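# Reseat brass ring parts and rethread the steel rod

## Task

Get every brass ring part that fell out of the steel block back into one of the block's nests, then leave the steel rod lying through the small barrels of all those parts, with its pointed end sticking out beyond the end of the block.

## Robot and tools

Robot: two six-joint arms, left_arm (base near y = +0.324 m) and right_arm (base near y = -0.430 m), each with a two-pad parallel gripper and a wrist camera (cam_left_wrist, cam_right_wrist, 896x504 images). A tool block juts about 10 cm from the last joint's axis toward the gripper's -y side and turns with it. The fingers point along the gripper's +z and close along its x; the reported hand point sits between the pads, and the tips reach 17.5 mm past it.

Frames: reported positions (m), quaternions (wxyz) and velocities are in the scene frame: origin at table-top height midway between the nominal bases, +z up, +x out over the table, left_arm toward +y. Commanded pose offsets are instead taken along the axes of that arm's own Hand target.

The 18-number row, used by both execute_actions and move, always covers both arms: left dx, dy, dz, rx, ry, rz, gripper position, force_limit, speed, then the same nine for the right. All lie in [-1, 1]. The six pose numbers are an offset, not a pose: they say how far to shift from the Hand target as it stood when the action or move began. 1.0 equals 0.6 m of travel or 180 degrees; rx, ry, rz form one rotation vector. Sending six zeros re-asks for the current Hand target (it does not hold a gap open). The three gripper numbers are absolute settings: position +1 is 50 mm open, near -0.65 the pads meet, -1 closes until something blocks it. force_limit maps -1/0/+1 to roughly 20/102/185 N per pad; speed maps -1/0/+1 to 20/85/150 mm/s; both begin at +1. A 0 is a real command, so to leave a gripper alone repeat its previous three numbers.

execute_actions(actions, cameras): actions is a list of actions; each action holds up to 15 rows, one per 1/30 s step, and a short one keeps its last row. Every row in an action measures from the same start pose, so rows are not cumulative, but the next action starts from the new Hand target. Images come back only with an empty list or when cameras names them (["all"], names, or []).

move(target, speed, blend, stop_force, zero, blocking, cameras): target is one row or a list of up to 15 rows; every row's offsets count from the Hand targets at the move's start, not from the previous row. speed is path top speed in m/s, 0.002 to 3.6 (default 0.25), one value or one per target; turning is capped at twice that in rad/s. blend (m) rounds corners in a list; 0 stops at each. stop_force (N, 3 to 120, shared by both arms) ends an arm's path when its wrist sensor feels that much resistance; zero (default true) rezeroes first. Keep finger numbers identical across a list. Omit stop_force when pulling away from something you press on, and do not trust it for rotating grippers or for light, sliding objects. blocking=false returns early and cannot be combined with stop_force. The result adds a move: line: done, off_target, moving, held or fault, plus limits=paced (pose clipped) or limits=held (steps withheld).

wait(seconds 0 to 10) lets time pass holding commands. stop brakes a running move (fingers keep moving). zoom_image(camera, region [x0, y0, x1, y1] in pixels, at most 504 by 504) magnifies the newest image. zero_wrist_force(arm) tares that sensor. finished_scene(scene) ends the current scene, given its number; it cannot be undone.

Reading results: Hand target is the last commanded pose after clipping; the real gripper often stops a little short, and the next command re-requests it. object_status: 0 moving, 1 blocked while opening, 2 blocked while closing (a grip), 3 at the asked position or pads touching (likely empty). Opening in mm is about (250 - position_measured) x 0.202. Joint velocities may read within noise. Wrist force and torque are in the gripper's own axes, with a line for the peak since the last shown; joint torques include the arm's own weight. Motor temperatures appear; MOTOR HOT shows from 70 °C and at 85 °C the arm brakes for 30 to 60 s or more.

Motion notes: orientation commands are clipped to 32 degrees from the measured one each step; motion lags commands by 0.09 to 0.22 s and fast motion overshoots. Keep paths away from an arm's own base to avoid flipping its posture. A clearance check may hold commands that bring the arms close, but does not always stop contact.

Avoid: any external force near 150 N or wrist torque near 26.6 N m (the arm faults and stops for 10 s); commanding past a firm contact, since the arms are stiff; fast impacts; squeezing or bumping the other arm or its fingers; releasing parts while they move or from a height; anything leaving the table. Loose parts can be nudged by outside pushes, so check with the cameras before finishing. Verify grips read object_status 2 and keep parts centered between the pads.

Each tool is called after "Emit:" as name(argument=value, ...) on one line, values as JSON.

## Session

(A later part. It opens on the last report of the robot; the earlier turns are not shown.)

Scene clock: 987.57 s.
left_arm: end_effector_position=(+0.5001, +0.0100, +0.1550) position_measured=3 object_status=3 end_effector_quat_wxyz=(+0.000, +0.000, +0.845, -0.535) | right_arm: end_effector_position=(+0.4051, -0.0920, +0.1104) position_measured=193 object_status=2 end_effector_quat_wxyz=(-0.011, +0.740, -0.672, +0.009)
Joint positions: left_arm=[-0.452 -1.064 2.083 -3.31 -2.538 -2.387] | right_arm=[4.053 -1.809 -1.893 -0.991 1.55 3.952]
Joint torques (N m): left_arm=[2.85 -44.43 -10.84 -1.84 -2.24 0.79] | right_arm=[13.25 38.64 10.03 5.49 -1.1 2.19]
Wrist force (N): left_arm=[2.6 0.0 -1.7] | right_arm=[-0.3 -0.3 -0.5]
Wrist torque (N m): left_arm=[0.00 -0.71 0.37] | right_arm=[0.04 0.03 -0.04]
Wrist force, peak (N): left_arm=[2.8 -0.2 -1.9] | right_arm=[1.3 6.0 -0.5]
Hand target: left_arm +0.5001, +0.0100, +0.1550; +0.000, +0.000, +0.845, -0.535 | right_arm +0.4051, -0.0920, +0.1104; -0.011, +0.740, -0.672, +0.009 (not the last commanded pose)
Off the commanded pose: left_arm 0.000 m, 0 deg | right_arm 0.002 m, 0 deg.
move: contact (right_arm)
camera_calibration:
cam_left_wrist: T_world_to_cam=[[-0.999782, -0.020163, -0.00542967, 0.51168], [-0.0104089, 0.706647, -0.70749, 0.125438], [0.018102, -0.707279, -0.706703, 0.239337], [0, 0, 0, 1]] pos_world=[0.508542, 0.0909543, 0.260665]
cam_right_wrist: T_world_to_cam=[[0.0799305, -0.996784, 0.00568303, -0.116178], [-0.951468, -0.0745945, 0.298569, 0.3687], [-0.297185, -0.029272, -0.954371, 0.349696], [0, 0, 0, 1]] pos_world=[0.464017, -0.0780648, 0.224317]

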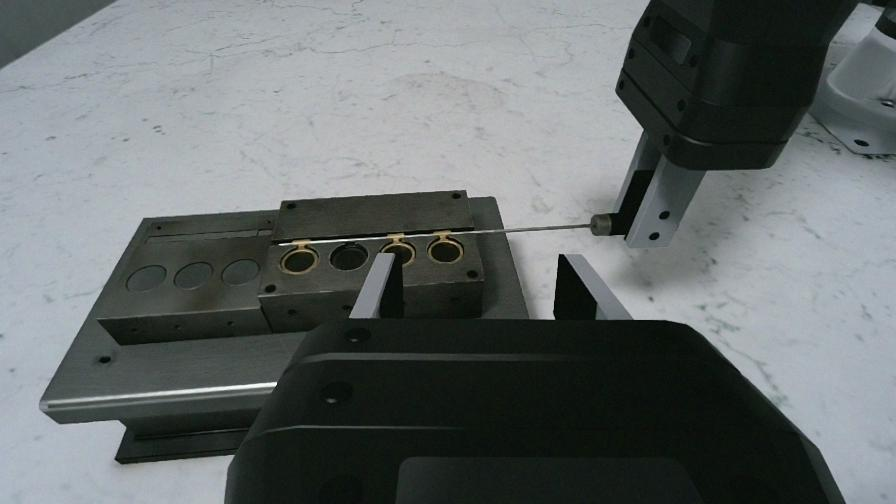

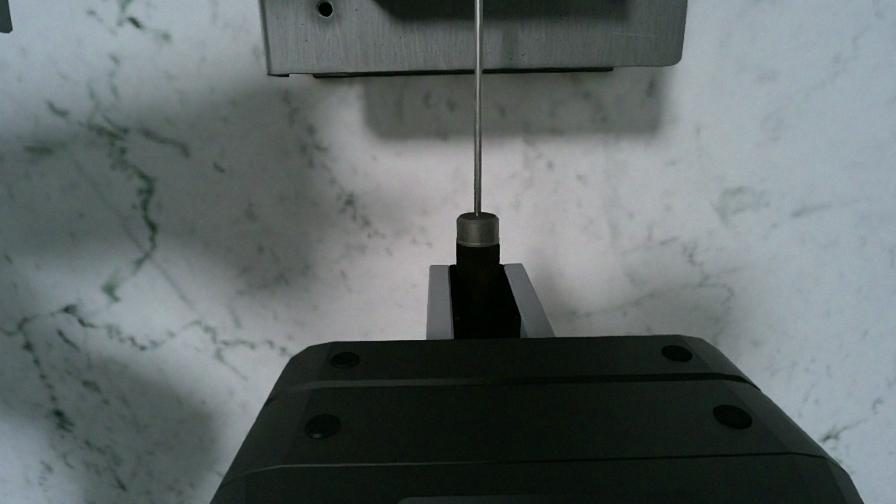

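Emit:
move(target=[0,0,0,0,0,0,1,1,1,0,-0.0067,0.0002,0,0,0,-1,-0.8,-1], speed=0.006, stop_force=4, cameras=["cam_left_wrist"])

Emit:
zoom_image(camera="cam_left_wrist", region=[260, 220, 340, 260])

Emit:
zoom_image(camera="cam_left_wrist", region=[385, 215, 485, 255])

Scene clock: 1013.63 s.
left_arm: end_effector_position=(+0.5001, +0.0100, +0.1550) position_measured=3 object_status=3 end_effector_quat_wxyz=(+0.000, +0.000, +0.845, -0.535) | right_arm: end_effector_position=(+0.4053, -0.0919, +0.1104) position_measured=193 object_status=2 end_effector_quat_wxyz=(-0.011, +0.740, -0.672, +0.009)
Joint positions: left_arm=[-0.452 -1.064 2.083 -3.31 -2.538 -2.387] | right_arm=[4.053 -1.809 -1.892 -0.991 1.55 3.952]
Joint torques (N m): left_arm=[4.22 -44.37 -10.1 -1.97 -2.26 0.8] | right_arm=[12.59 39.18 10.95 5.65 -0.8 2.09]
Wrist force (N): left_arm=[2.3 0.1 -1.6] | right_arm=[0.6 0.7 -0.4]
Wrist torque (N m): left_arm=[0.02 -0.66 0.37] | right_arm=[0.08 0.02 -0.03]
Wrist force, peak (N): left_arm=[2.8 0.1 -1.7] | right_arm=[2.3 9.6 -0.9]
Hand target: left_arm +0.5001, +0.0100, +0.1550; +0.000, +0.000, +0.845, -0.535 | right_arm +0.4053, -0.0919, +0.1104; -0.011, +0.740, -0.672, +0.009 (not the last commanded pose)
Off the commanded pose: left_arm 0.000 m, 0 deg | right_arm 0.004 m, 0 deg.
move: contact (right_arm)
camera_calibration:
cam_left_wrist: T_world_to_cam=[[-0.999782, -0.020163, -0.00542967, 0.51168], [-0.0104089, 0.706647, -0.70749, 0.125438], [0.018102, -0.707279, -0.706703, 0.239337], [0, 0, 0, 1]] pos_world=[0.508542, 0.0909543, 0.260665]
Images, in order (width x height): cam_left_wrist 896x504.

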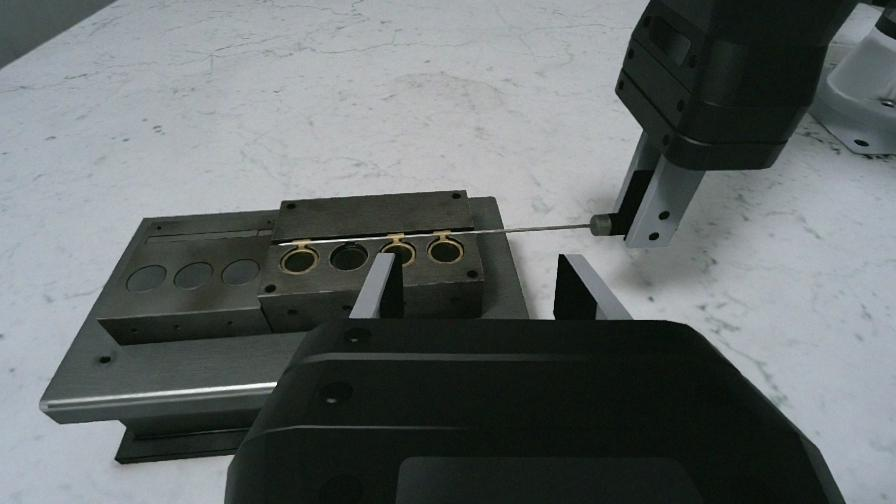

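Scaled by 6.300 from the camera's 896x504 image, which has a finer 1280x720 frame.

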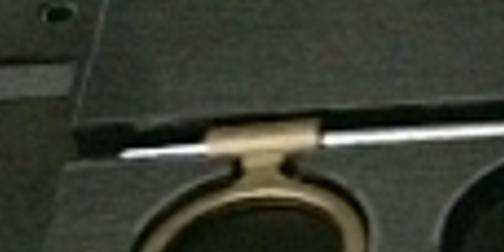

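Scaled by 5.040 from the camera's 896x504 image, which has a finer 1280x720 frame.

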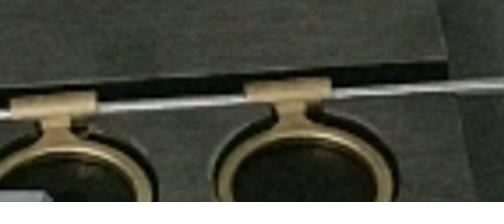

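Emit:
move(target=[-0.15,0.0305,0.0329,0,0,0,1,1,1,0,0,0,0,0,0,-1,-0.8,-1], speed=0.08, cameras=["cam_left_wrist"])

Emit:
zoom_image(camera="cam_left_wrist", region=[400, 190, 520, 260])

Scene clock: 1035.40 s.
left_arm: end_effector_position=(+0.5901, +0.0000, +0.1300) position_measured=3 object_status=3 end_effector_quat_wxyz=(+0.000, +0.000, +0.845, -0.535) | right_arm: end_effector_position=(+0.4053, -0.0919, +0.1104) position_measured=193 object_status=2 end_effector_quat_wxyz=(-0.011, +0.740, -0.672, +0.009)
Joint positions: left_arm=[-0.403 -0.892 1.822 -3.163 -2.569 -2.319] | right_arm=[4.053 -1.809 -1.892 -0.991 1.55 3.952]
Joint torques (N m): left_arm=[-8.3 -52.23 -10.26 -4.14 -0.2 -1.35] | right_arm=[12.75 38.84 11.73 4.1 -0.86 0.88]
Wrist force (N): left_arm=[2.7 0.3 -2.0] | right_arm=[0.6 0.8 -0.4]
Wrist torque (N m): left_arm=[-0.02 -0.69 0.40] | right_arm=[0.10 0.03 -0.02]
Wrist force, peak (N): left_arm=[3.7 -0.5 -1.9] | right_arm=[0.9 0.8 -0.6]
Hand target: left_arm +0.5901, +0.0000, +0.1300; +0.000, +0.000, +0.845, -0.535 | right_arm +0.4053, -0.0919, +0.1104; -0.011, +0.740, -0.672, +0.009
Off the commanded pose: left_arm 0.000 m, 0 deg | right_arm 0.000 m, 0 deg.
move: done
camera_calibration:
cam_left_wrist: T_world_to_cam=[[-0.999782, -0.0201634, -0.00542922, 0.601423], [-0.0104096, 0.706647, -0.70749, 0.115756], [0.018102, -0.707279, -0.706703, 0.212965], [0, 0, 0, 1]] pos_world=[0.598642, 0.0809543, 0.235665]
Images, in order (width x height): cam_left_wrist 896x504.

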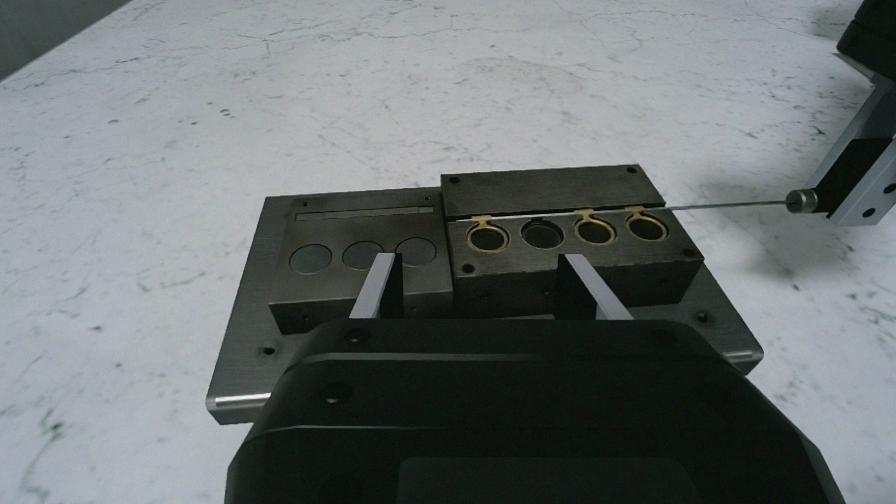

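Scaled by 4.200 from the camera's 896x504 image, which has a finer 1280x720 frame.

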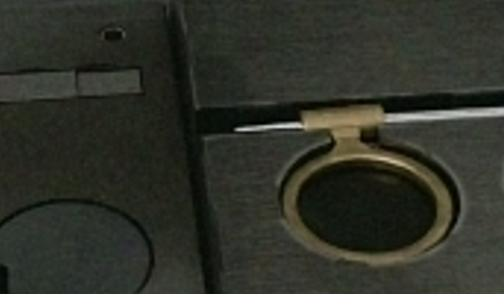

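Emit:
zoom_image(camera="cam_left_wrist", region=[435, 200, 485, 240])

Emit:
zoom_image(camera="cam_left_wrist", region=[260, 150, 500, 350])

Scaled by 10.080 from the camera's 896x504 image, which has a finer 1280x720 frame.

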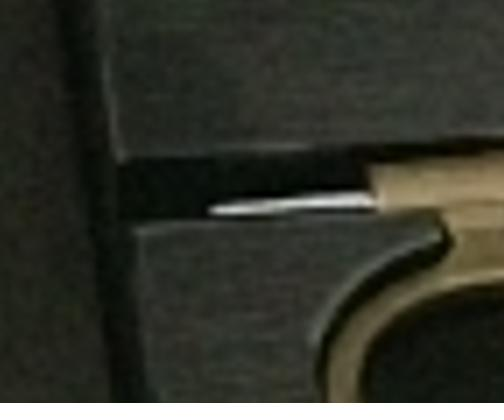

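Scaled by 2.100 from the camera's 896x504 image, which has a finer 1280x720 frame.

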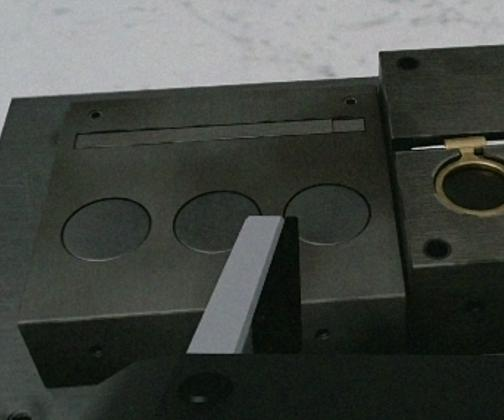

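Emit:
zoom_image(camera="cam_left_wrist", region=[630, 190, 690, 230])

Emit:
zoom_image(camera="cam_left_wrist", region=[440, 190, 700, 270])

Scaled by 8.400 from the camera's 896x504 image, which has a finer 1280x720 frame.

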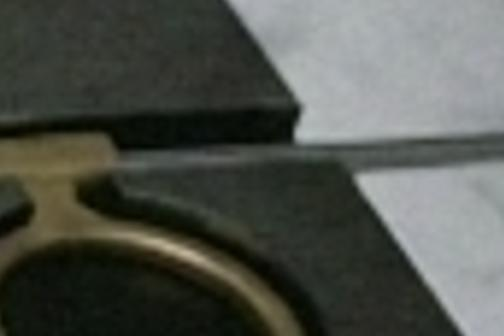

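Scaled by 1.938 from the camera's 896x504 image, which has a finer 1280x720 frame.

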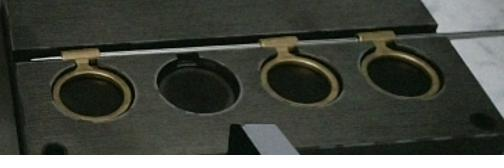

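Emit:
move(target=[0,-0.0573,0.0393,-0.139,0,0,1,1,1,0,0,0,0,0,0,-1,-0.8,-1], speed=0.08, cameras=["cam_left_wrist"])

Emit:
zoom_image(camera="cam_left_wrist", region=[400, 190, 520, 260])

Scene clock: 1086.50 s.
left_arm: end_effector_position=(+0.5901, -0.0361, +0.1512) position_measured=3 object_status=3 end_effector_quat_wxyz=(+0.000, +0.000, +0.940, -0.340) | right_arm: end_effector_position=(+0.4053, -0.0919, +0.1104) position_measured=193 object_status=2 end_effector_quat_wxyz=(-0.011, +0.740, -0.672, +0.009)
Joint positions: left_arm=[-0.562 -1.095 1.717 -2.595 -2.152 -2.229] | right_arm=[4.053 -1.809 -1.892 -0.991 1.55 3.952]
Joint torques (N m): left_arm=[7.5 -36.97 -11.25 -4.47 -2.19 -0.23] | right_arm=[12.66 38.87 12.5 2.26 -0.88 -0.83]
Wrist force (N): left_arm=[1.4 -0.7 -1.9] | right_arm=[0.5 0.8 -0.4]
Wrist torque (N m): left_arm=[0.04 -0.66 0.45] | right_arm=[0.10 0.04 -0.02]
Wrist force, peak (N): left_arm=[2.7 0.1 -2.0] | right_arm=[0.6 0.9 -0.7]
Hand target: left_arm +0.5901, -0.0360, +0.1510; +0.000, +0.000, +0.941, -0.340 | right_arm +0.4053, -0.0919, +0.1104; -0.011, +0.740, -0.672, +0.009
Off the commanded pose: left_arm 0.000 m, 0 deg | right_arm 0.000 m, 0 deg.
move: done
camera_calibration:
cam_left_wrist: T_world_to_cam=[[-0.999779, -0.0159517, -0.0136658, 0.602134], [-0.0103083, 0.939472, -0.34247, 0.109498], [0.0183016, -0.342254, -0.939429, 0.250709], [0, 0, 0, 1]] pos_world=[0.598541, -0.00745899, 0.281252]
Images, in order (width x height): cam_left_wrist 896x504.

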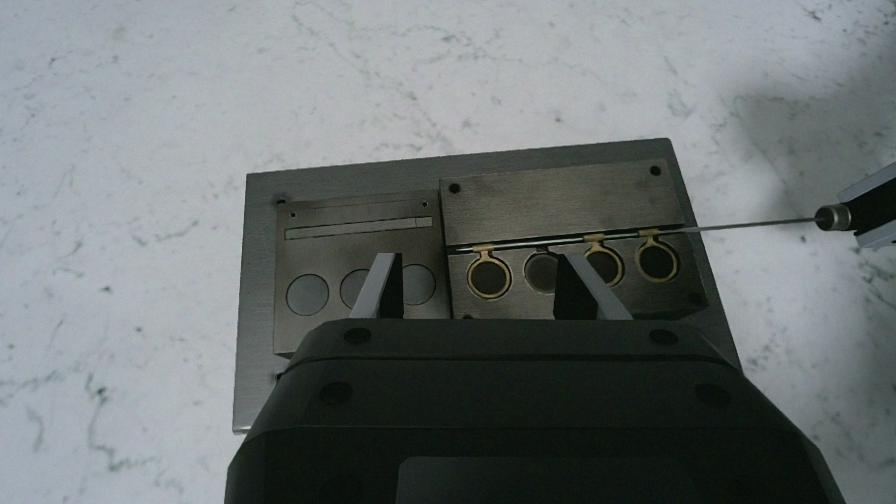

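Scaled by 4.200 from the camera's 896x504 image, which has a finer 1280x720 frame.

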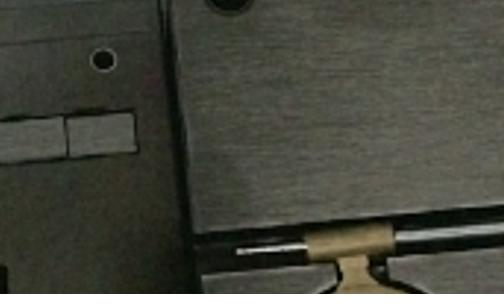

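Excellent view. Zooming on the exit end.

Emit:
zoom_image(camera="cam_left_wrist", region=[435, 230, 515, 280])

Emit:
zoom_image(camera="cam_left_wrist", region=[610, 210, 730, 270])

Emit:
zoom_image(camera="cam_left_wrist", region=[510, 220, 620, 270])

Scaled by 6.300 from the camera's 896x504 image, which has a finer 1280x720 frame.

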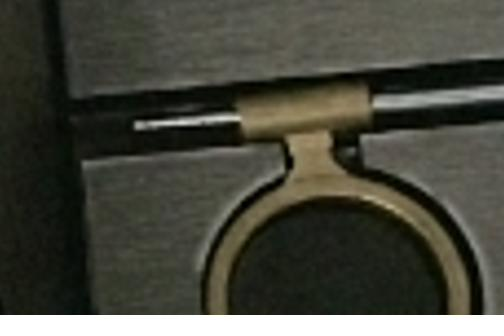

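Scaled by 4.200 from the camera's 896x504 image, which has a finer 1280x720 frame.

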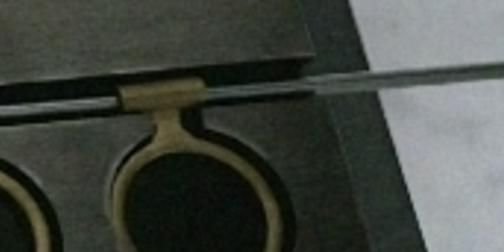

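Scaled by 4.582 from the camera's 896x504 image, which has a finer 1280x720 frame.

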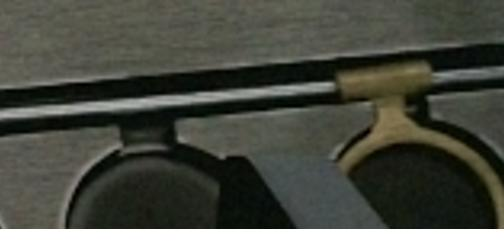

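Emit:
zoom_image(camera="cam_left_wrist", region=[440, 236, 476, 262])

Emit:
zoom_image(camera="cam_left_wrist", region=[240, 180, 460, 320])

Scaled by 14.000 from the camera's 896x504 image, which has a finer 1280x720 frame.

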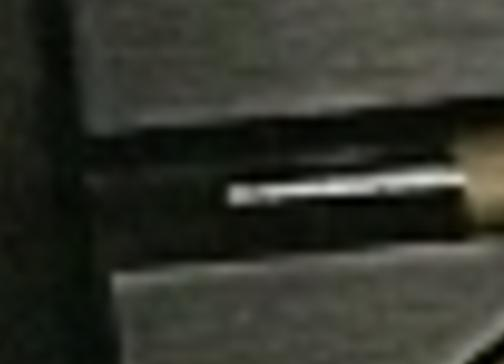

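Scaled by 2.291 from the camera's 896x504 image, which has a finer 1280x720 frame.

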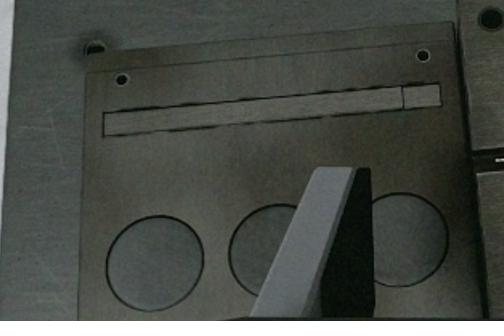

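Emit:
move(target=[-0.1167,0.0513,0.0222,0,0,0,1,1,1,0,0,0,0,0,0,-1,-0.8,-1], speed=0.08, cameras=["cam_left_wrist"])

Emit:
zoom_image(camera="cam_left_wrist", region=[590, 200, 670, 260])

Scene clock: 1133.30 s.
left_arm: end_effector_position=(+0.6602, -0.0208, +0.1211) position_measured=3 object_status=3 end_effector_quat_wxyz=(+0.000, +0.000, +0.941, -0.340) | right_arm: end_effector_position=(+0.4053, -0.0919, +0.1104) position_measured=193 object_status=2 end_effector_quat_wxyz=(-0.011, +0.740, -0.672, +0.009)
Joint positions: left_arm=[-0.488 -0.939 1.534 -2.521 -2.18 -2.146] | right_arm=[4.053 -1.809 -1.892 -0.991 1.55 3.952]
Joint torques (N m): left_arm=[-8.97 -59.11 -11.02 -4.36 0.04 -1.12] | right_arm=[12.09 38.73 13.2 2.23 -0.91 -1.74]
Wrist force (N): left_arm=[1.0 0.0 -2.2] | right_arm=[0.7 0.9 -0.6]
Wrist torque (N m): left_arm=[0.13 -0.61 0.37] | right_arm=[0.12 0.01 -0.02]
Wrist force, peak (N): left_arm=[2.6 -1.1 -1.9] | right_arm=[0.6 0.9 -0.7]
Hand target: left_arm +0.6601, -0.0208, +0.1211; +0.000, +0.000, +0.941, -0.340 | right_arm +0.4053, -0.0919, +0.1104; -0.011, +0.740, -0.672, +0.009
Off the commanded pose: left_arm 0.000 m, 0 deg | right_arm 0.000 m, 0 deg.
move: done
camera_calibration:
cam_left_wrist: T_world_to_cam=[[-0.999783, -0.0160354, -0.0133191, 0.671967], [-0.0105097, 0.939547, -0.342258, 0.0856196], [0.0180022, -0.342044, -0.939512, 0.226605], [0, 0, 0, 1]] pos_world=[0.668642, 0.00784052, 0.251152]
Images, in order (width x height): cam_left_wrist 896x504.

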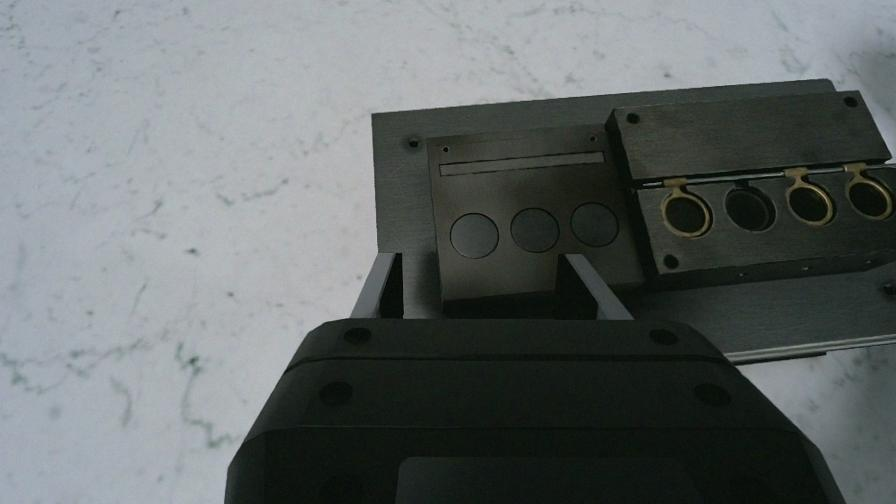

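Scaled by 6.300 from the camera's 896x504 image, which has a finer 1280x720 frame.

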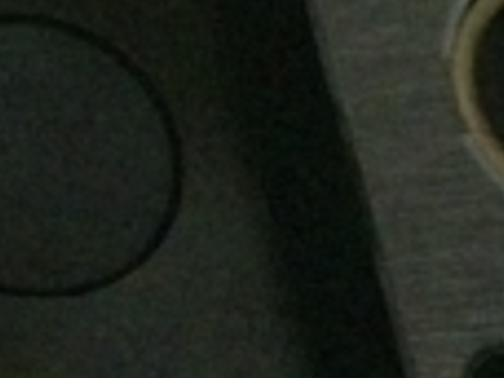

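Emit:
zoom_image(camera="cam_left_wrist", region=[610, 160, 700, 210])

Emit:
zoom_image(camera="cam_left_wrist", region=[625, 170, 665, 200])

Scaled by 5.600 from the camera's 896x504 image, which has a finer 1280x720 frame.

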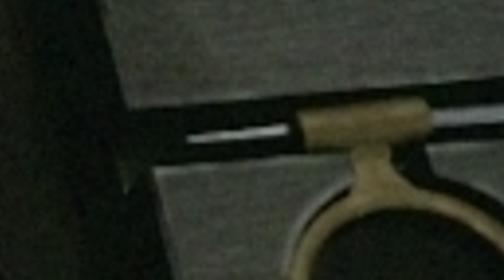

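Scaled by 12.600 from the camera's 896x504 image, which has a finer 1280x720 frame.

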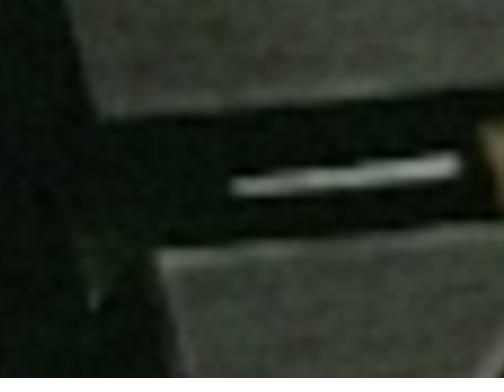

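Emit:
move(target=[0.05,0,0,0,0,0,1,1,1,0,0.0075,-0.0002,0,0,0,-1,-0.8,-1], speed=0.03, cameras=["cam_left_wrist"])

Emit:
zoom_image(camera="cam_left_wrist", region=[540, 150, 620, 210])

Emit:
zoom_image(camera="cam_left_wrist", region=[544, 172, 584, 202])

Scene clock: 1171.83 s.
left_arm: end_effector_position=(+0.6301, -0.0209, +0.1212) position_measured=3 object_status=3 end_effector_quat_wxyz=(+0.000, +0.000, +0.941, -0.340) | right_arm: end_effector_position=(+0.4008, -0.0923, +0.1104) position_measured=193 object_status=2 end_effector_quat_wxyz=(-0.011, +0.740, -0.672, +0.009)
Joint positions: left_arm=[-0.509 -0.993 1.633 -2.579 -2.172 -2.17] | right_arm=[4.059 -1.801 -1.903 -0.989 1.55 3.958]
Joint torques (N m): left_arm=[3.27 -40.85 -27.63 -1.57 -0.61 0.68] | right_arm=[7.25 32.22 17.46 5.24 -1.15 1.25]
Wrist force (N): left_arm=[1.5 0.0 -2.0] | right_arm=[-0.1 0.1 -0.4]
Wrist torque (N m): left_arm=[0.17 -0.66 0.51] | right_arm=[0.07 0.03 -0.08]
Wrist force, peak (N): left_arm=[2.2 -0.2 -1.9] | right_arm=[0.8 0.8 -0.7]
Hand target: left_arm +0.6301, -0.0208, +0.1211; +0.000, +0.000, +0.941, -0.340 | right_arm +0.4008, -0.0923, +0.1104; -0.011, +0.740, -0.672, +0.009
Off the commanded pose: left_arm 0.000 m, 0 deg | right_arm 0.000 m, 0 deg.
move: done
camera_calibration:
cam_left_wrist: T_world_to_cam=[[-0.999782, -0.0159746, -0.0134473, 0.641903], [-0.0104087, 0.939548, -0.342259, 0.0853329], [0.0181019, -0.342045, -0.939509, 0.227049], [0, 0, 0, 1]] pos_world=[0.638542, 0.00774061, 0.251152]
Images, in order (width x height): cam_left_wrist 896x504.

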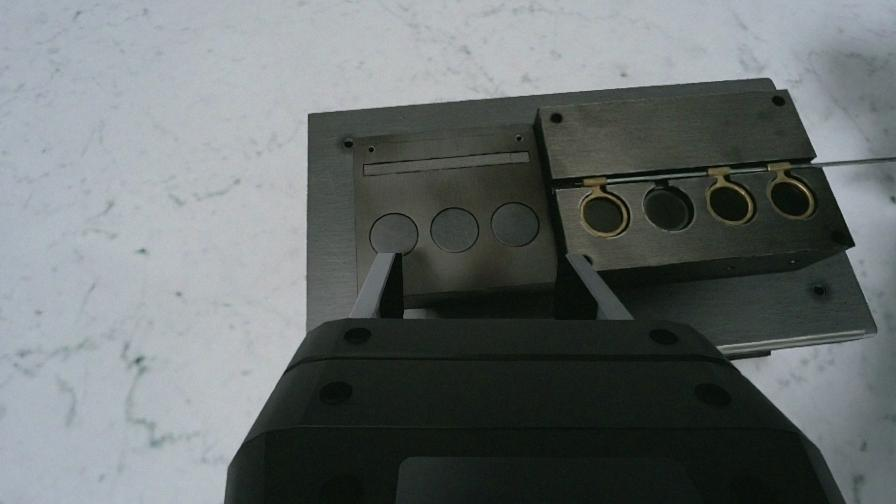

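Scaled by 6.300 from the camera's 896x504 image, which has a finer 1280x720 frame.

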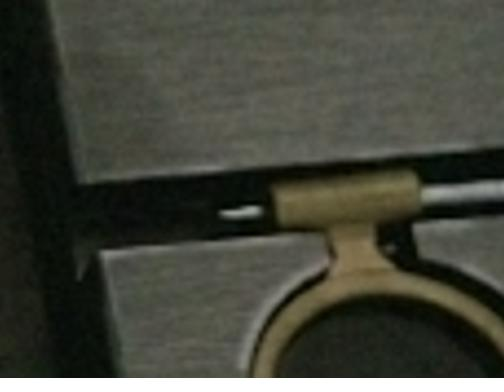

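Scaled by 12.600 from the camera's 896x504 image, which has a finer 1280x720 frame.

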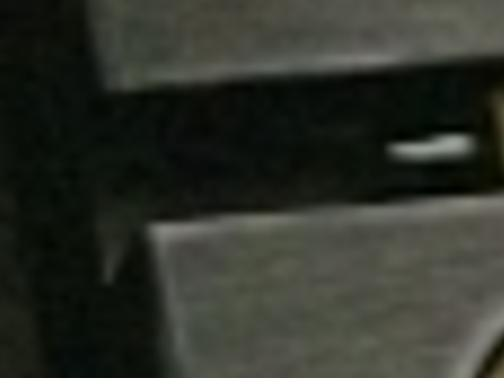

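Emit:
move(target=[[0,0,0,0,0,0,1,1,1,0,0,0.0010,0.0017,0,0,-1,-0.8,-1],[0,0,0,0,0,0,1,1,1,0,-0.0117,0.0013,0.0017,0,0,-1,-0.8,-1]], speed=0.006, stop_force=4, cameras=["cam_left_wrist"])

Emit:
zoom_image(camera="cam_left_wrist", region=[540, 150, 620, 210])

Scene clock: 1180.70 s.
left_arm: end_effector_position=(+0.6301, -0.0208, +0.1211) position_measured=3 object_status=3 end_effector_quat_wxyz=(+0.000, +0.000, +0.941, -0.340) | right_arm: end_effector_position=(+0.4077, -0.0916, +0.1098) position_measured=193 object_status=2 end_effector_quat_wxyz=(-0.013, +0.740, -0.672, +0.011)
Joint positions: left_arm=[-0.509 -0.993 1.633 -2.579 -2.172 -2.17] | right_arm=[4.052 -1.812 -1.891 -0.985 1.546 3.951]
Joint torques (N m): left_arm=[7.15 -41.54 -28.94 -1.55 -1.87 1.1] | right_arm=[12.82 39.05 10.82 5.4 0.5 2.26]
Wrist force (N): left_arm=[1.4 -0.2 -1.9] | right_arm=[-0.6 -0.6 -0.4]
Wrist torque (N m): left_arm=[0.13 -0.65 0.50] | right_arm=[0.02 0.02 -0.03]
Wrist force, peak (N): left_arm=[1.7 -0.1 -2.2] | right_arm=[0.5 4.2 -0.5]
Hand target: left_arm +0.6301, -0.0208, +0.1211; +0.000, +0.000, +0.941, -0.340 | right_arm +0.4077, -0.0916, +0.1098; -0.013, +0.740, -0.672, +0.011
Off the commanded pose: left_arm 0.000 m, 0 deg | right_arm 0.000 m, 0 deg.
move: contact (right_arm); path passed 1 of 2 targets
camera_calibration:
cam_left_wrist: T_world_to_cam=[[-0.999781, -0.0160687, -0.0134134, 0.641995], [-0.0105087, 0.939547, -0.342259, 0.0853979], [0.0181021, -0.342043, -0.93951, 0.227047], [0, 0, 0, 1]] pos_world=[0.638642, 0.00774047, 0.251152]
Images, in order (width x height): cam_left_wrist 896x504.

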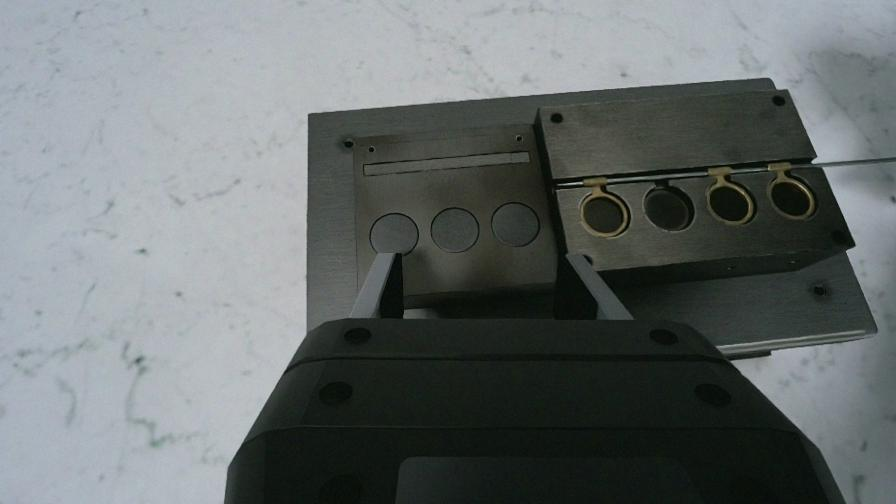

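Scaled by 6.300 from the camera's 896x504 image, which has a finer 1280x720 frame.

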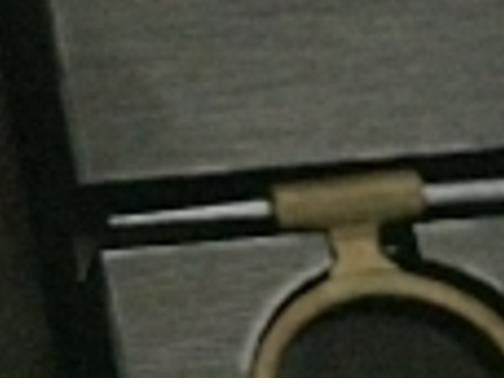

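Emit:
move(target=[[0,0,0,0,0,0,1,1,1,0,0.003,0.0008,0.0014,0,0,-1,-0.8,-1],[0,0,0,0,0,0,1,1,1,0,-0.010,0.0013,0.0014,0,0,-1,-0.8,-1]], speed=0.006, stop_force=4, cameras=["cam_left_wrist"])

Emit:
zoom_image(camera="cam_left_wrist", region=[540, 150, 620, 210])

Scene clock: 1190.00 s.
left_arm: end_effector_position=(+0.6301, -0.0208, +0.1211) position_measured=3 object_status=3 end_effector_quat_wxyz=(+0.000, +0.000, +0.941, -0.340) | right_arm: end_effector_position=(+0.4137, -0.0911, +0.1092) position_measured=193 object_status=2 end_effector_quat_wxyz=(-0.014, +0.740, -0.672, +0.013)
Joint positions: left_arm=[-0.509 -0.993 1.633 -2.579 -2.172 -2.17] | right_arm=[4.045 -1.822 -1.88 -0.983 1.543 3.944]
Joint torques (N m): left_arm=[7.59 -41.48 -28.49 -1.5 -1.95 0.95] | right_arm=[-2.67 38.37 13.09 2.18 0.96 0.76]
Wrist force (N): left_arm=[1.6 -0.2 -1.8] | right_arm=[-0.1 2.9 -1.1]
Wrist torque (N m): left_arm=[0.12 -0.68 0.50] | right_arm=[0.13 0.05 0.03]
Wrist force, peak (N): left_arm=[1.8 -0.1 -2.1] | right_arm=[0.4 3.0 -1.1]
Hand target: left_arm +0.6301, -0.0208, +0.1211; +0.000, +0.000, +0.941, -0.340 | right_arm +0.4137, -0.0911, +0.1092; -0.014, +0.740, -0.672, +0.013
Off the commanded pose: left_arm 0.000 m, 0 deg | right_arm 0.000 m, 0 deg.
move: done
camera_calibration:
cam_left_wrist: T_world_to_cam=[[-0.999781, -0.0160687, -0.0134134, 0.641995], [-0.0105087, 0.939547, -0.342259, 0.0853979], [0.0181021, -0.342043, -0.93951, 0.227047], [0, 0, 0, 1]] pos_world=[0.638642, 0.00774047, 0.251152]
Images, in order (width x height): cam_left_wrist 896x504.

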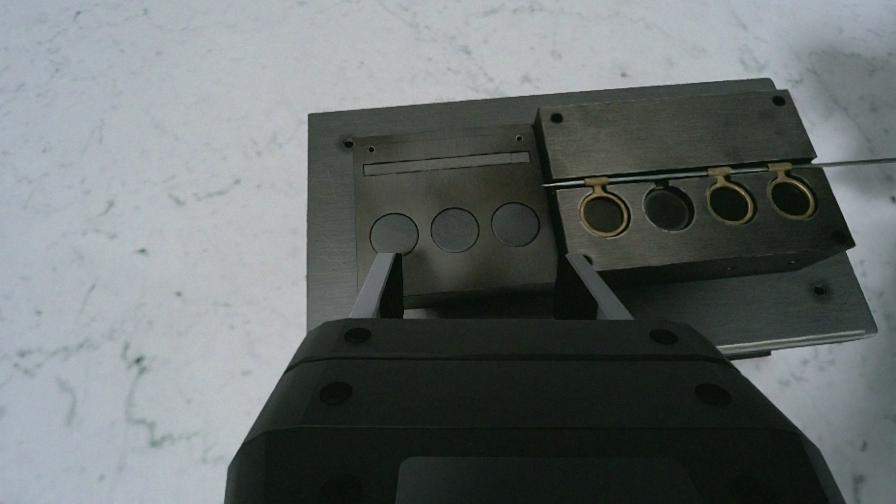

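Scaled by 6.300 from the camera's 896x504 image, which has a finer 1280x720 frame.

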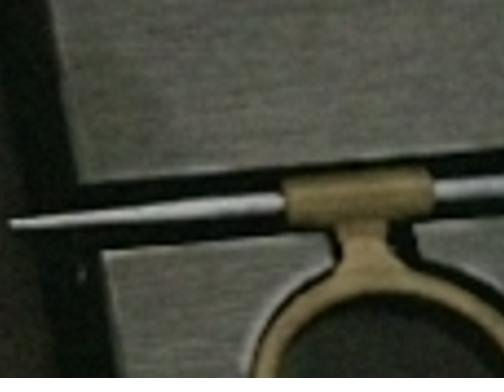

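Emit:
move(target=[0,0,0,0,0,0,1,1,1,0,-0.0167,0.00065,0,0,0,-1,-0.8,-1], speed=0.01, stop_force=4, cameras=["cam_left_wrist","cam_right_wrist"])

Emit:
zoom_image(camera="cam_left_wrist", region=[500, 140, 660, 240])

Emit:
zoom_image(camera="cam_left_wrist", region=[680, 130, 880, 250])

Scene clock: 1200.83 s.
left_arm: end_effector_position=(+0.6301, -0.0208, +0.1211) position_measured=3 object_status=3 end_effector_quat_wxyz=(+0.000, +0.000, +0.941, -0.340) | right_arm: end_effector_position=(+0.4236, -0.0901, +0.1092) position_measured=193 object_status=2 end_effector_quat_wxyz=(-0.014, +0.740, -0.672, +0.013)
Joint positions: left_arm=[-0.509 -0.993 1.633 -2.579 -2.172 -2.17] | right_arm=[4.032 -1.841 -1.856 -0.988 1.544 3.931]
Joint torques (N m): left_arm=[8.28 -41.14 -28.88 -1.56 -1.83 0.78] | right_arm=[11.74 39.5 10.64 4.85 0.7 1.95]
Wrist force (N): left_arm=[1.5 -0.4 -2.3] | right_arm=[-0.5 -0.4 -1.0]
Wrist torque (N m): left_arm=[0.10 -0.67 0.49] | right_arm=[0.04 -0.01 0.02]
Wrist force, peak (N): left_arm=[1.7 -0.2 -2.2] | right_arm=[0.7 3.7 -1.0]
Hand target: left_arm +0.6301, -0.0208, +0.1211; +0.000, +0.000, +0.941, -0.340 | right_arm +0.4236, -0.0901, +0.1092; -0.014, +0.740, -0.672, +0.013
Off the commanded pose: left_arm 0.000 m, 0 deg | right_arm 0.000 m, 0 deg.
move: done
camera_calibration:
cam_left_wrist: T_world_to_cam=[[-0.999781, -0.0160687, -0.0134134, 0.641995], [-0.0105087, 0.939547, -0.342259, 0.0853979], [0.0181021, -0.342043, -0.93951, 0.227047], [0, 0, 0, 1]] pos_world=[0.638642, 0.00774047, 0.251152]
cam_right_wrist: T_world_to_cam=[[0.0797684, -0.996799, 0.00544126, -0.115639], [-0.954312, -0.0747892, 0.289302, 0.389052], [-0.287969, -0.0282698, -0.957222, 0.350564], [0, 0, 0, 1]] pos_world=[0.481453, -0.0762614, 0.223643]

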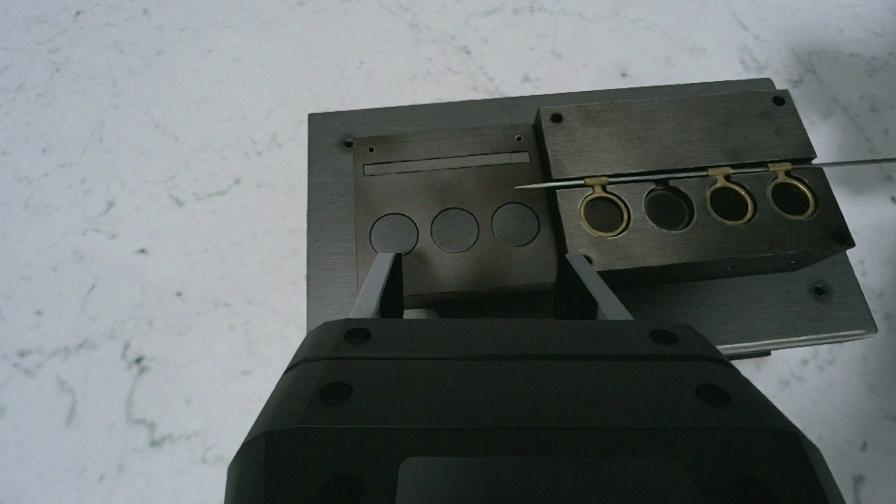

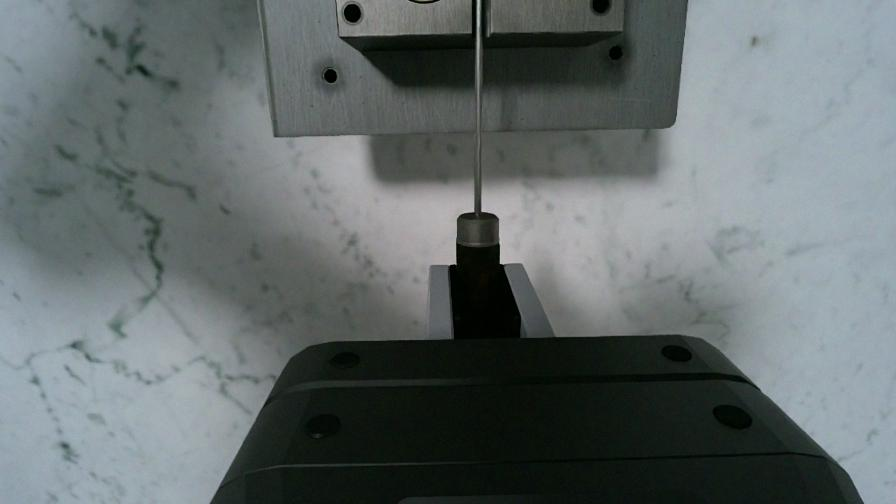

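Scaled by 3.150 from the camera's 896x504 image, which has a finer 1280x720 frame.

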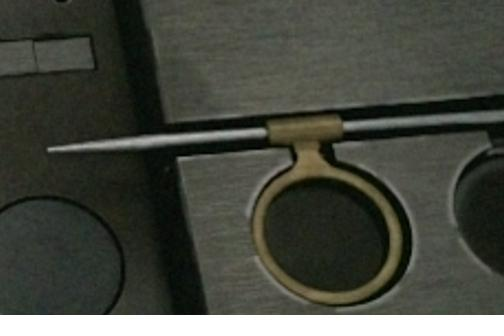

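Scaled by 2.520 from the camera's 896x504 image, which has a finer 1280x720 frame.

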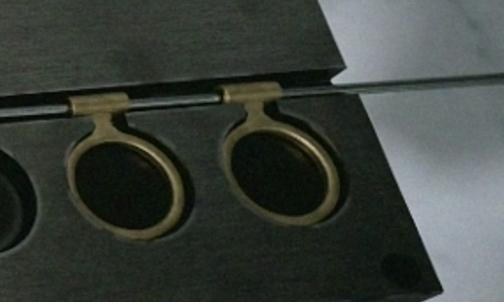

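Emit:
move(target=[0,0,0,0,0,0,1,1,1,0,-0.0333,0.0013,0,0,0,-1,-0.8,-1], speed=0.012, stop_force=4, cameras=["cam_left_wrist","cam_right_wrist"])

Emit:
zoom_image(camera="cam_left_wrist", region=[460, 130, 660, 250])

Emit:
zoom_image(camera="cam_right_wrist", region=[330, 0, 630, 220])

Scene clock: 1219.33 s.
left_arm: end_effector_position=(+0.6301, -0.0208, +0.1211) position_measured=3 object_status=3 end_effector_quat_wxyz=(+0.000, +0.000, +0.941, -0.340) | right_arm: end_effector_position=(+0.4238, -0.0900, +0.1092) position_measured=193 object_status=2 end_effector_quat_wxyz=(-0.014, +0.740, -0.672, +0.013)
Joint positions: left_arm=[-0.509 -0.993 1.633 -2.579 -2.172 -2.17] | right_arm=[4.032 -1.841 -1.856 -0.988 1.544 3.931]
Joint torques (N m): left_arm=[7.65 -40.93 -28.61 -1.64 -1.84 0.56] | right_arm=[13 37.62 10.75 4.91 0.15 1.94]
Wrist force (N): left_arm=[1.5 -0.2 -1.8] | right_arm=[0.3 -1.0 -0.9]
Wrist torque (N m): left_arm=[0.13 -0.66 0.50] | right_arm=[0.05 0.00 0.01]
Wrist force, peak (N): left_arm=[1.8 -0.3 -2.1] | right_arm=[1.1 4.2 -1.4]
Hand target: left_arm +0.6301, -0.0208, +0.1211; +0.000, +0.000, +0.941, -0.340 | right_arm +0.4238, -0.0900, +0.1092; -0.014, +0.740, -0.672, +0.013 (not the last commanded pose)
Off the commanded pose: left_arm 0.000 m, 0 deg | right_arm 0.020 m, 0 deg.
move: contact (right_arm)
camera_calibration:
cam_left_wrist: T_world_to_cam=[[-0.999781, -0.0160687, -0.0134134, 0.641995], [-0.0105087, 0.939547, -0.342259, 0.0853979], [0.0181021, -0.342043, -0.93951, 0.227047], [0, 0, 0, 1]] pos_world=[0.638642, 0.00774047, 0.251152]
cam_right_wrist: T_world_to_cam=[[0.079797, -0.996796, 0.00553666, -0.115582], [-0.95431, -0.0747889, 0.289309, 0.389152], [-0.287968, -0.0283697, -0.95722, 0.350587], [0, 0, 0, 1]] pos_world=[0.481553, -0.0761617, 0.223643]

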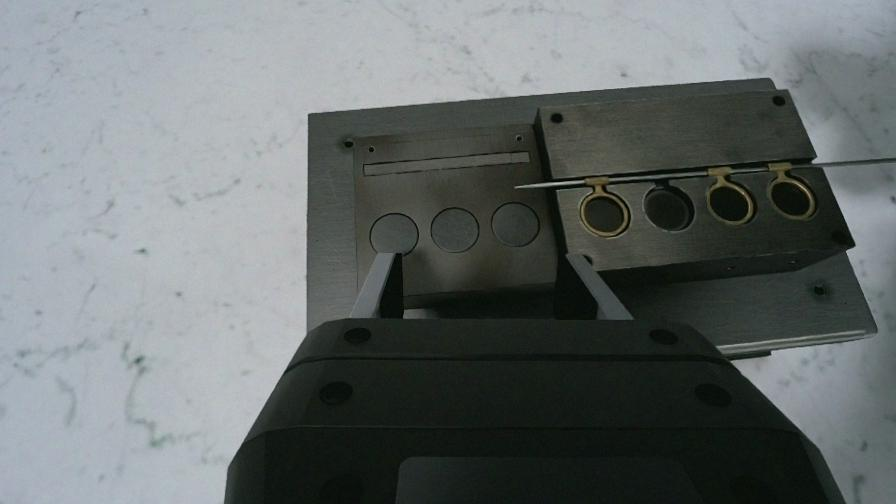

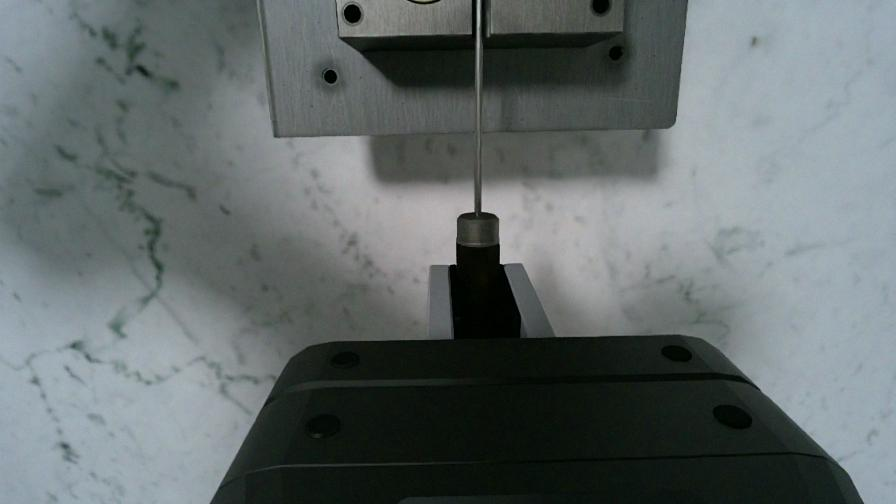

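Scaled by 2.520 from the camera's 896x504 image, which has a finer 1280x720 frame.

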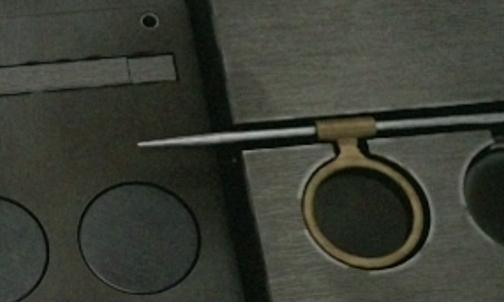

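Scaled by 1.680 from the camera's 896x504 image, which has a finer 1280x720 frame.

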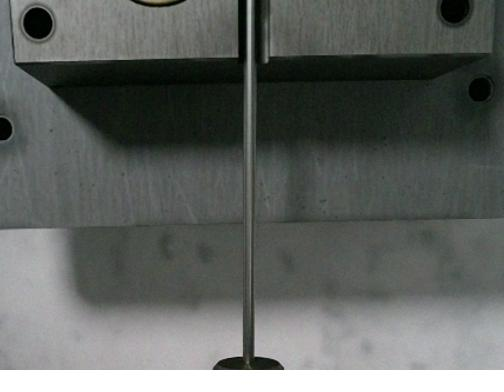

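Emit:
move(target=[0,0,0,0,0,0,1,1,1,0.0009,0.001,0,0,0,-0.0014,-1,-0.8,-1], speed=0.01)

Emit:
move(target=[0,0,0,0,0,0,1,1,1,0,-0.0167,0.00065,0,0,0,-1,-0.8,-1], speed=0.01, stop_force=6, cameras=["cam_left_wrist","cam_right_wrist"])

Emit:
zoom_image(camera="cam_right_wrist", region=[380, 0, 580, 130])

Emit:
zoom_image(camera="cam_left_wrist", region=[460, 130, 660, 250])

Scene clock: 1231.43 s.
left_arm: end_effector_position=(+0.6301, -0.0208, +0.1211) position_measured=3 object_status=3 end_effector_quat_wxyz=(+0.000, +0.000, +0.941, -0.340) | right_arm: end_effector_position=(+0.4232, -0.0906, +0.1092) position_measured=193 object_status=2 end_effector_quat_wxyz=(-0.014, +0.742, -0.670, +0.013)
Joint positions: left_arm=[-0.509 -0.993 1.633 -2.579 -2.172 -2.17] | right_arm=[4.032 -1.839 -1.858 -0.987 1.544 3.926]
Joint torques (N m): left_arm=[6.91 -41.21 -28.93 -1.62 -1.67 0.67] | right_arm=[12.41 37.25 12.1 5.32 0.69 -1.35]
Wrist force (N): left_arm=[1.5 -0.7 -1.8] | right_arm=[-0.5 -0.9 -1.1]
Wrist torque (N m): left_arm=[0.05 -0.66 0.50] | right_arm=[0.06 0.03 0.07]
Wrist force, peak (N): left_arm=[1.8 0.0 -2.2] | right_arm=[0.2 -1.2 -1.3]
Hand target: left_arm +0.6301, -0.0208, +0.1211; +0.000, +0.000, +0.941, -0.340 | right_arm +0.4232, -0.0906, +0.1092; -0.014, +0.742, -0.670, +0.013
Off the commanded pose: left_arm 0.000 m, 0 deg | right_arm 0.000 m, 0 deg.
move: done

Scene clock: 1233.87 s.
left_arm: end_effector_position=(+0.6301, -0.0208, +0.1211) position_measured=3 object_status=3 end_effector_quat_wxyz=(+0.000, +0.000, +0.941, -0.340) | right_arm: end_effector_position=(+0.4332, -0.0896, +0.1092) position_measured=193 object_status=2 end_effector_quat_wxyz=(-0.014, +0.742, -0.670, +0.013)
Joint positions: left_arm=[-0.509 -0.993 1.633 -2.579 -2.172 -2.17] | right_arm=[4.019 -1.858 -1.833 -0.993 1.544 3.913]
Joint torques (N m): left_arm=[6.45 -41.82 -28.32 -1.5 -1.79 0.69] | right_arm=[11.5 40.43 10.19 4.58 0.67 2]
Wrist force (N): left_arm=[1.4 -0.4 -1.9] | right_arm=[-0.9 -0.8 -1.3]
Wrist torque (N m): left_arm=[0.10 -0.66 0.50] | right_arm=[0.06 0.00 0.02]
Wrist force, peak (N): left_arm=[1.8 -0.2 -2.1] | right_arm=[-0.4 2.5 -1.8]
Hand target: left_arm +0.6301, -0.0208, +0.1211; +0.000, +0.000, +0.941, -0.340 | right_arm +0.4332, -0.0896, +0.1092; -0.014, +0.742, -0.670, +0.013
Off the commanded pose: left_arm 0.000 m, 0 deg | right_arm 0.000 m, 0 deg.
move: done
camera_calibration:
cam_left_wrist: T_world_to_cam=[[-0.999781, -0.0160687, -0.0134134, 0.641995], [-0.0105087, 0.939547, -0.342259, 0.0853979], [0.0181021, -0.342043, -0.93951, 0.227047], [0, 0, 0, 1]] pos_world=[0.638642, 0.00774047, 0.251152]
cam_right_wrist: T_world_to_cam=[[0.0842289, -0.99643, 0.00566846, -0.1179], [-0.953973, -0.0789942, 0.2893, 0.397694], [-0.28782, -0.029775, -0.957222, 0.353135], [0, 0, 0, 1]] pos_world=[0.49096, -0.0755494, 0.223643]

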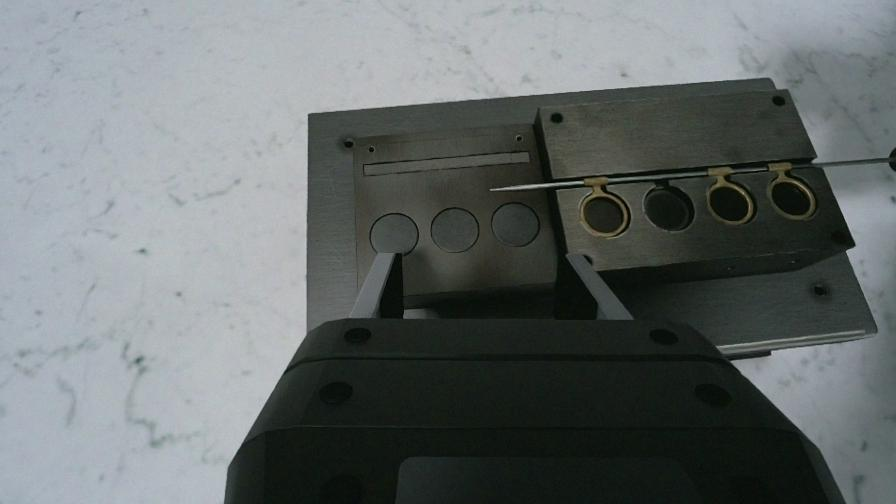

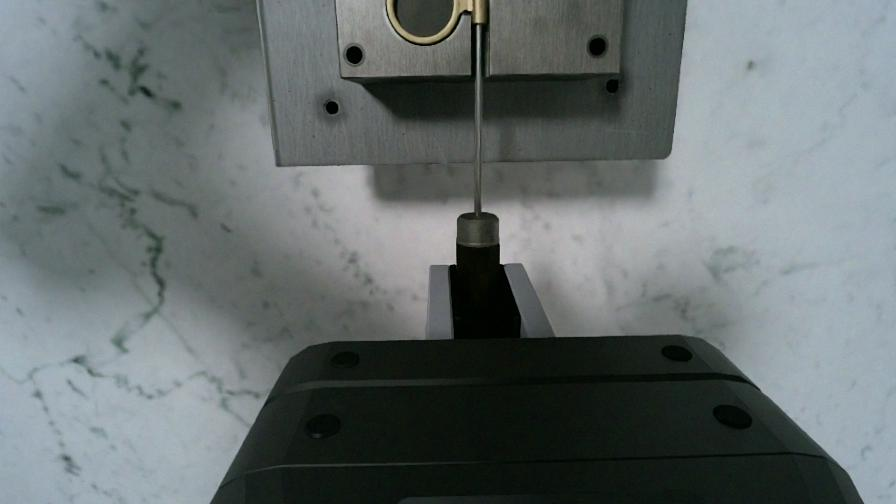

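Scaled by 2.520 from the camera's 896x504 image, which has a finer 1280x720 frame.

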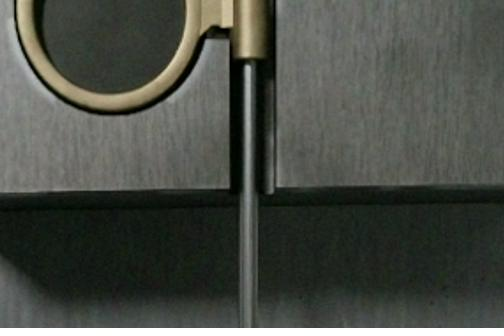

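Scaled by 2.520 from the camera's 896x504 image, which has a finer 1280x720 frame.

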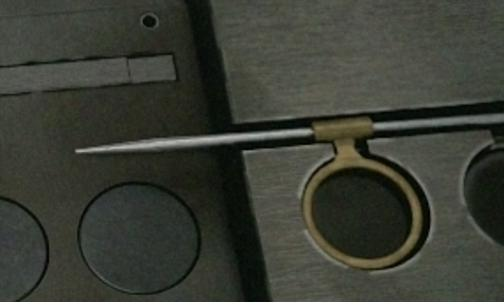

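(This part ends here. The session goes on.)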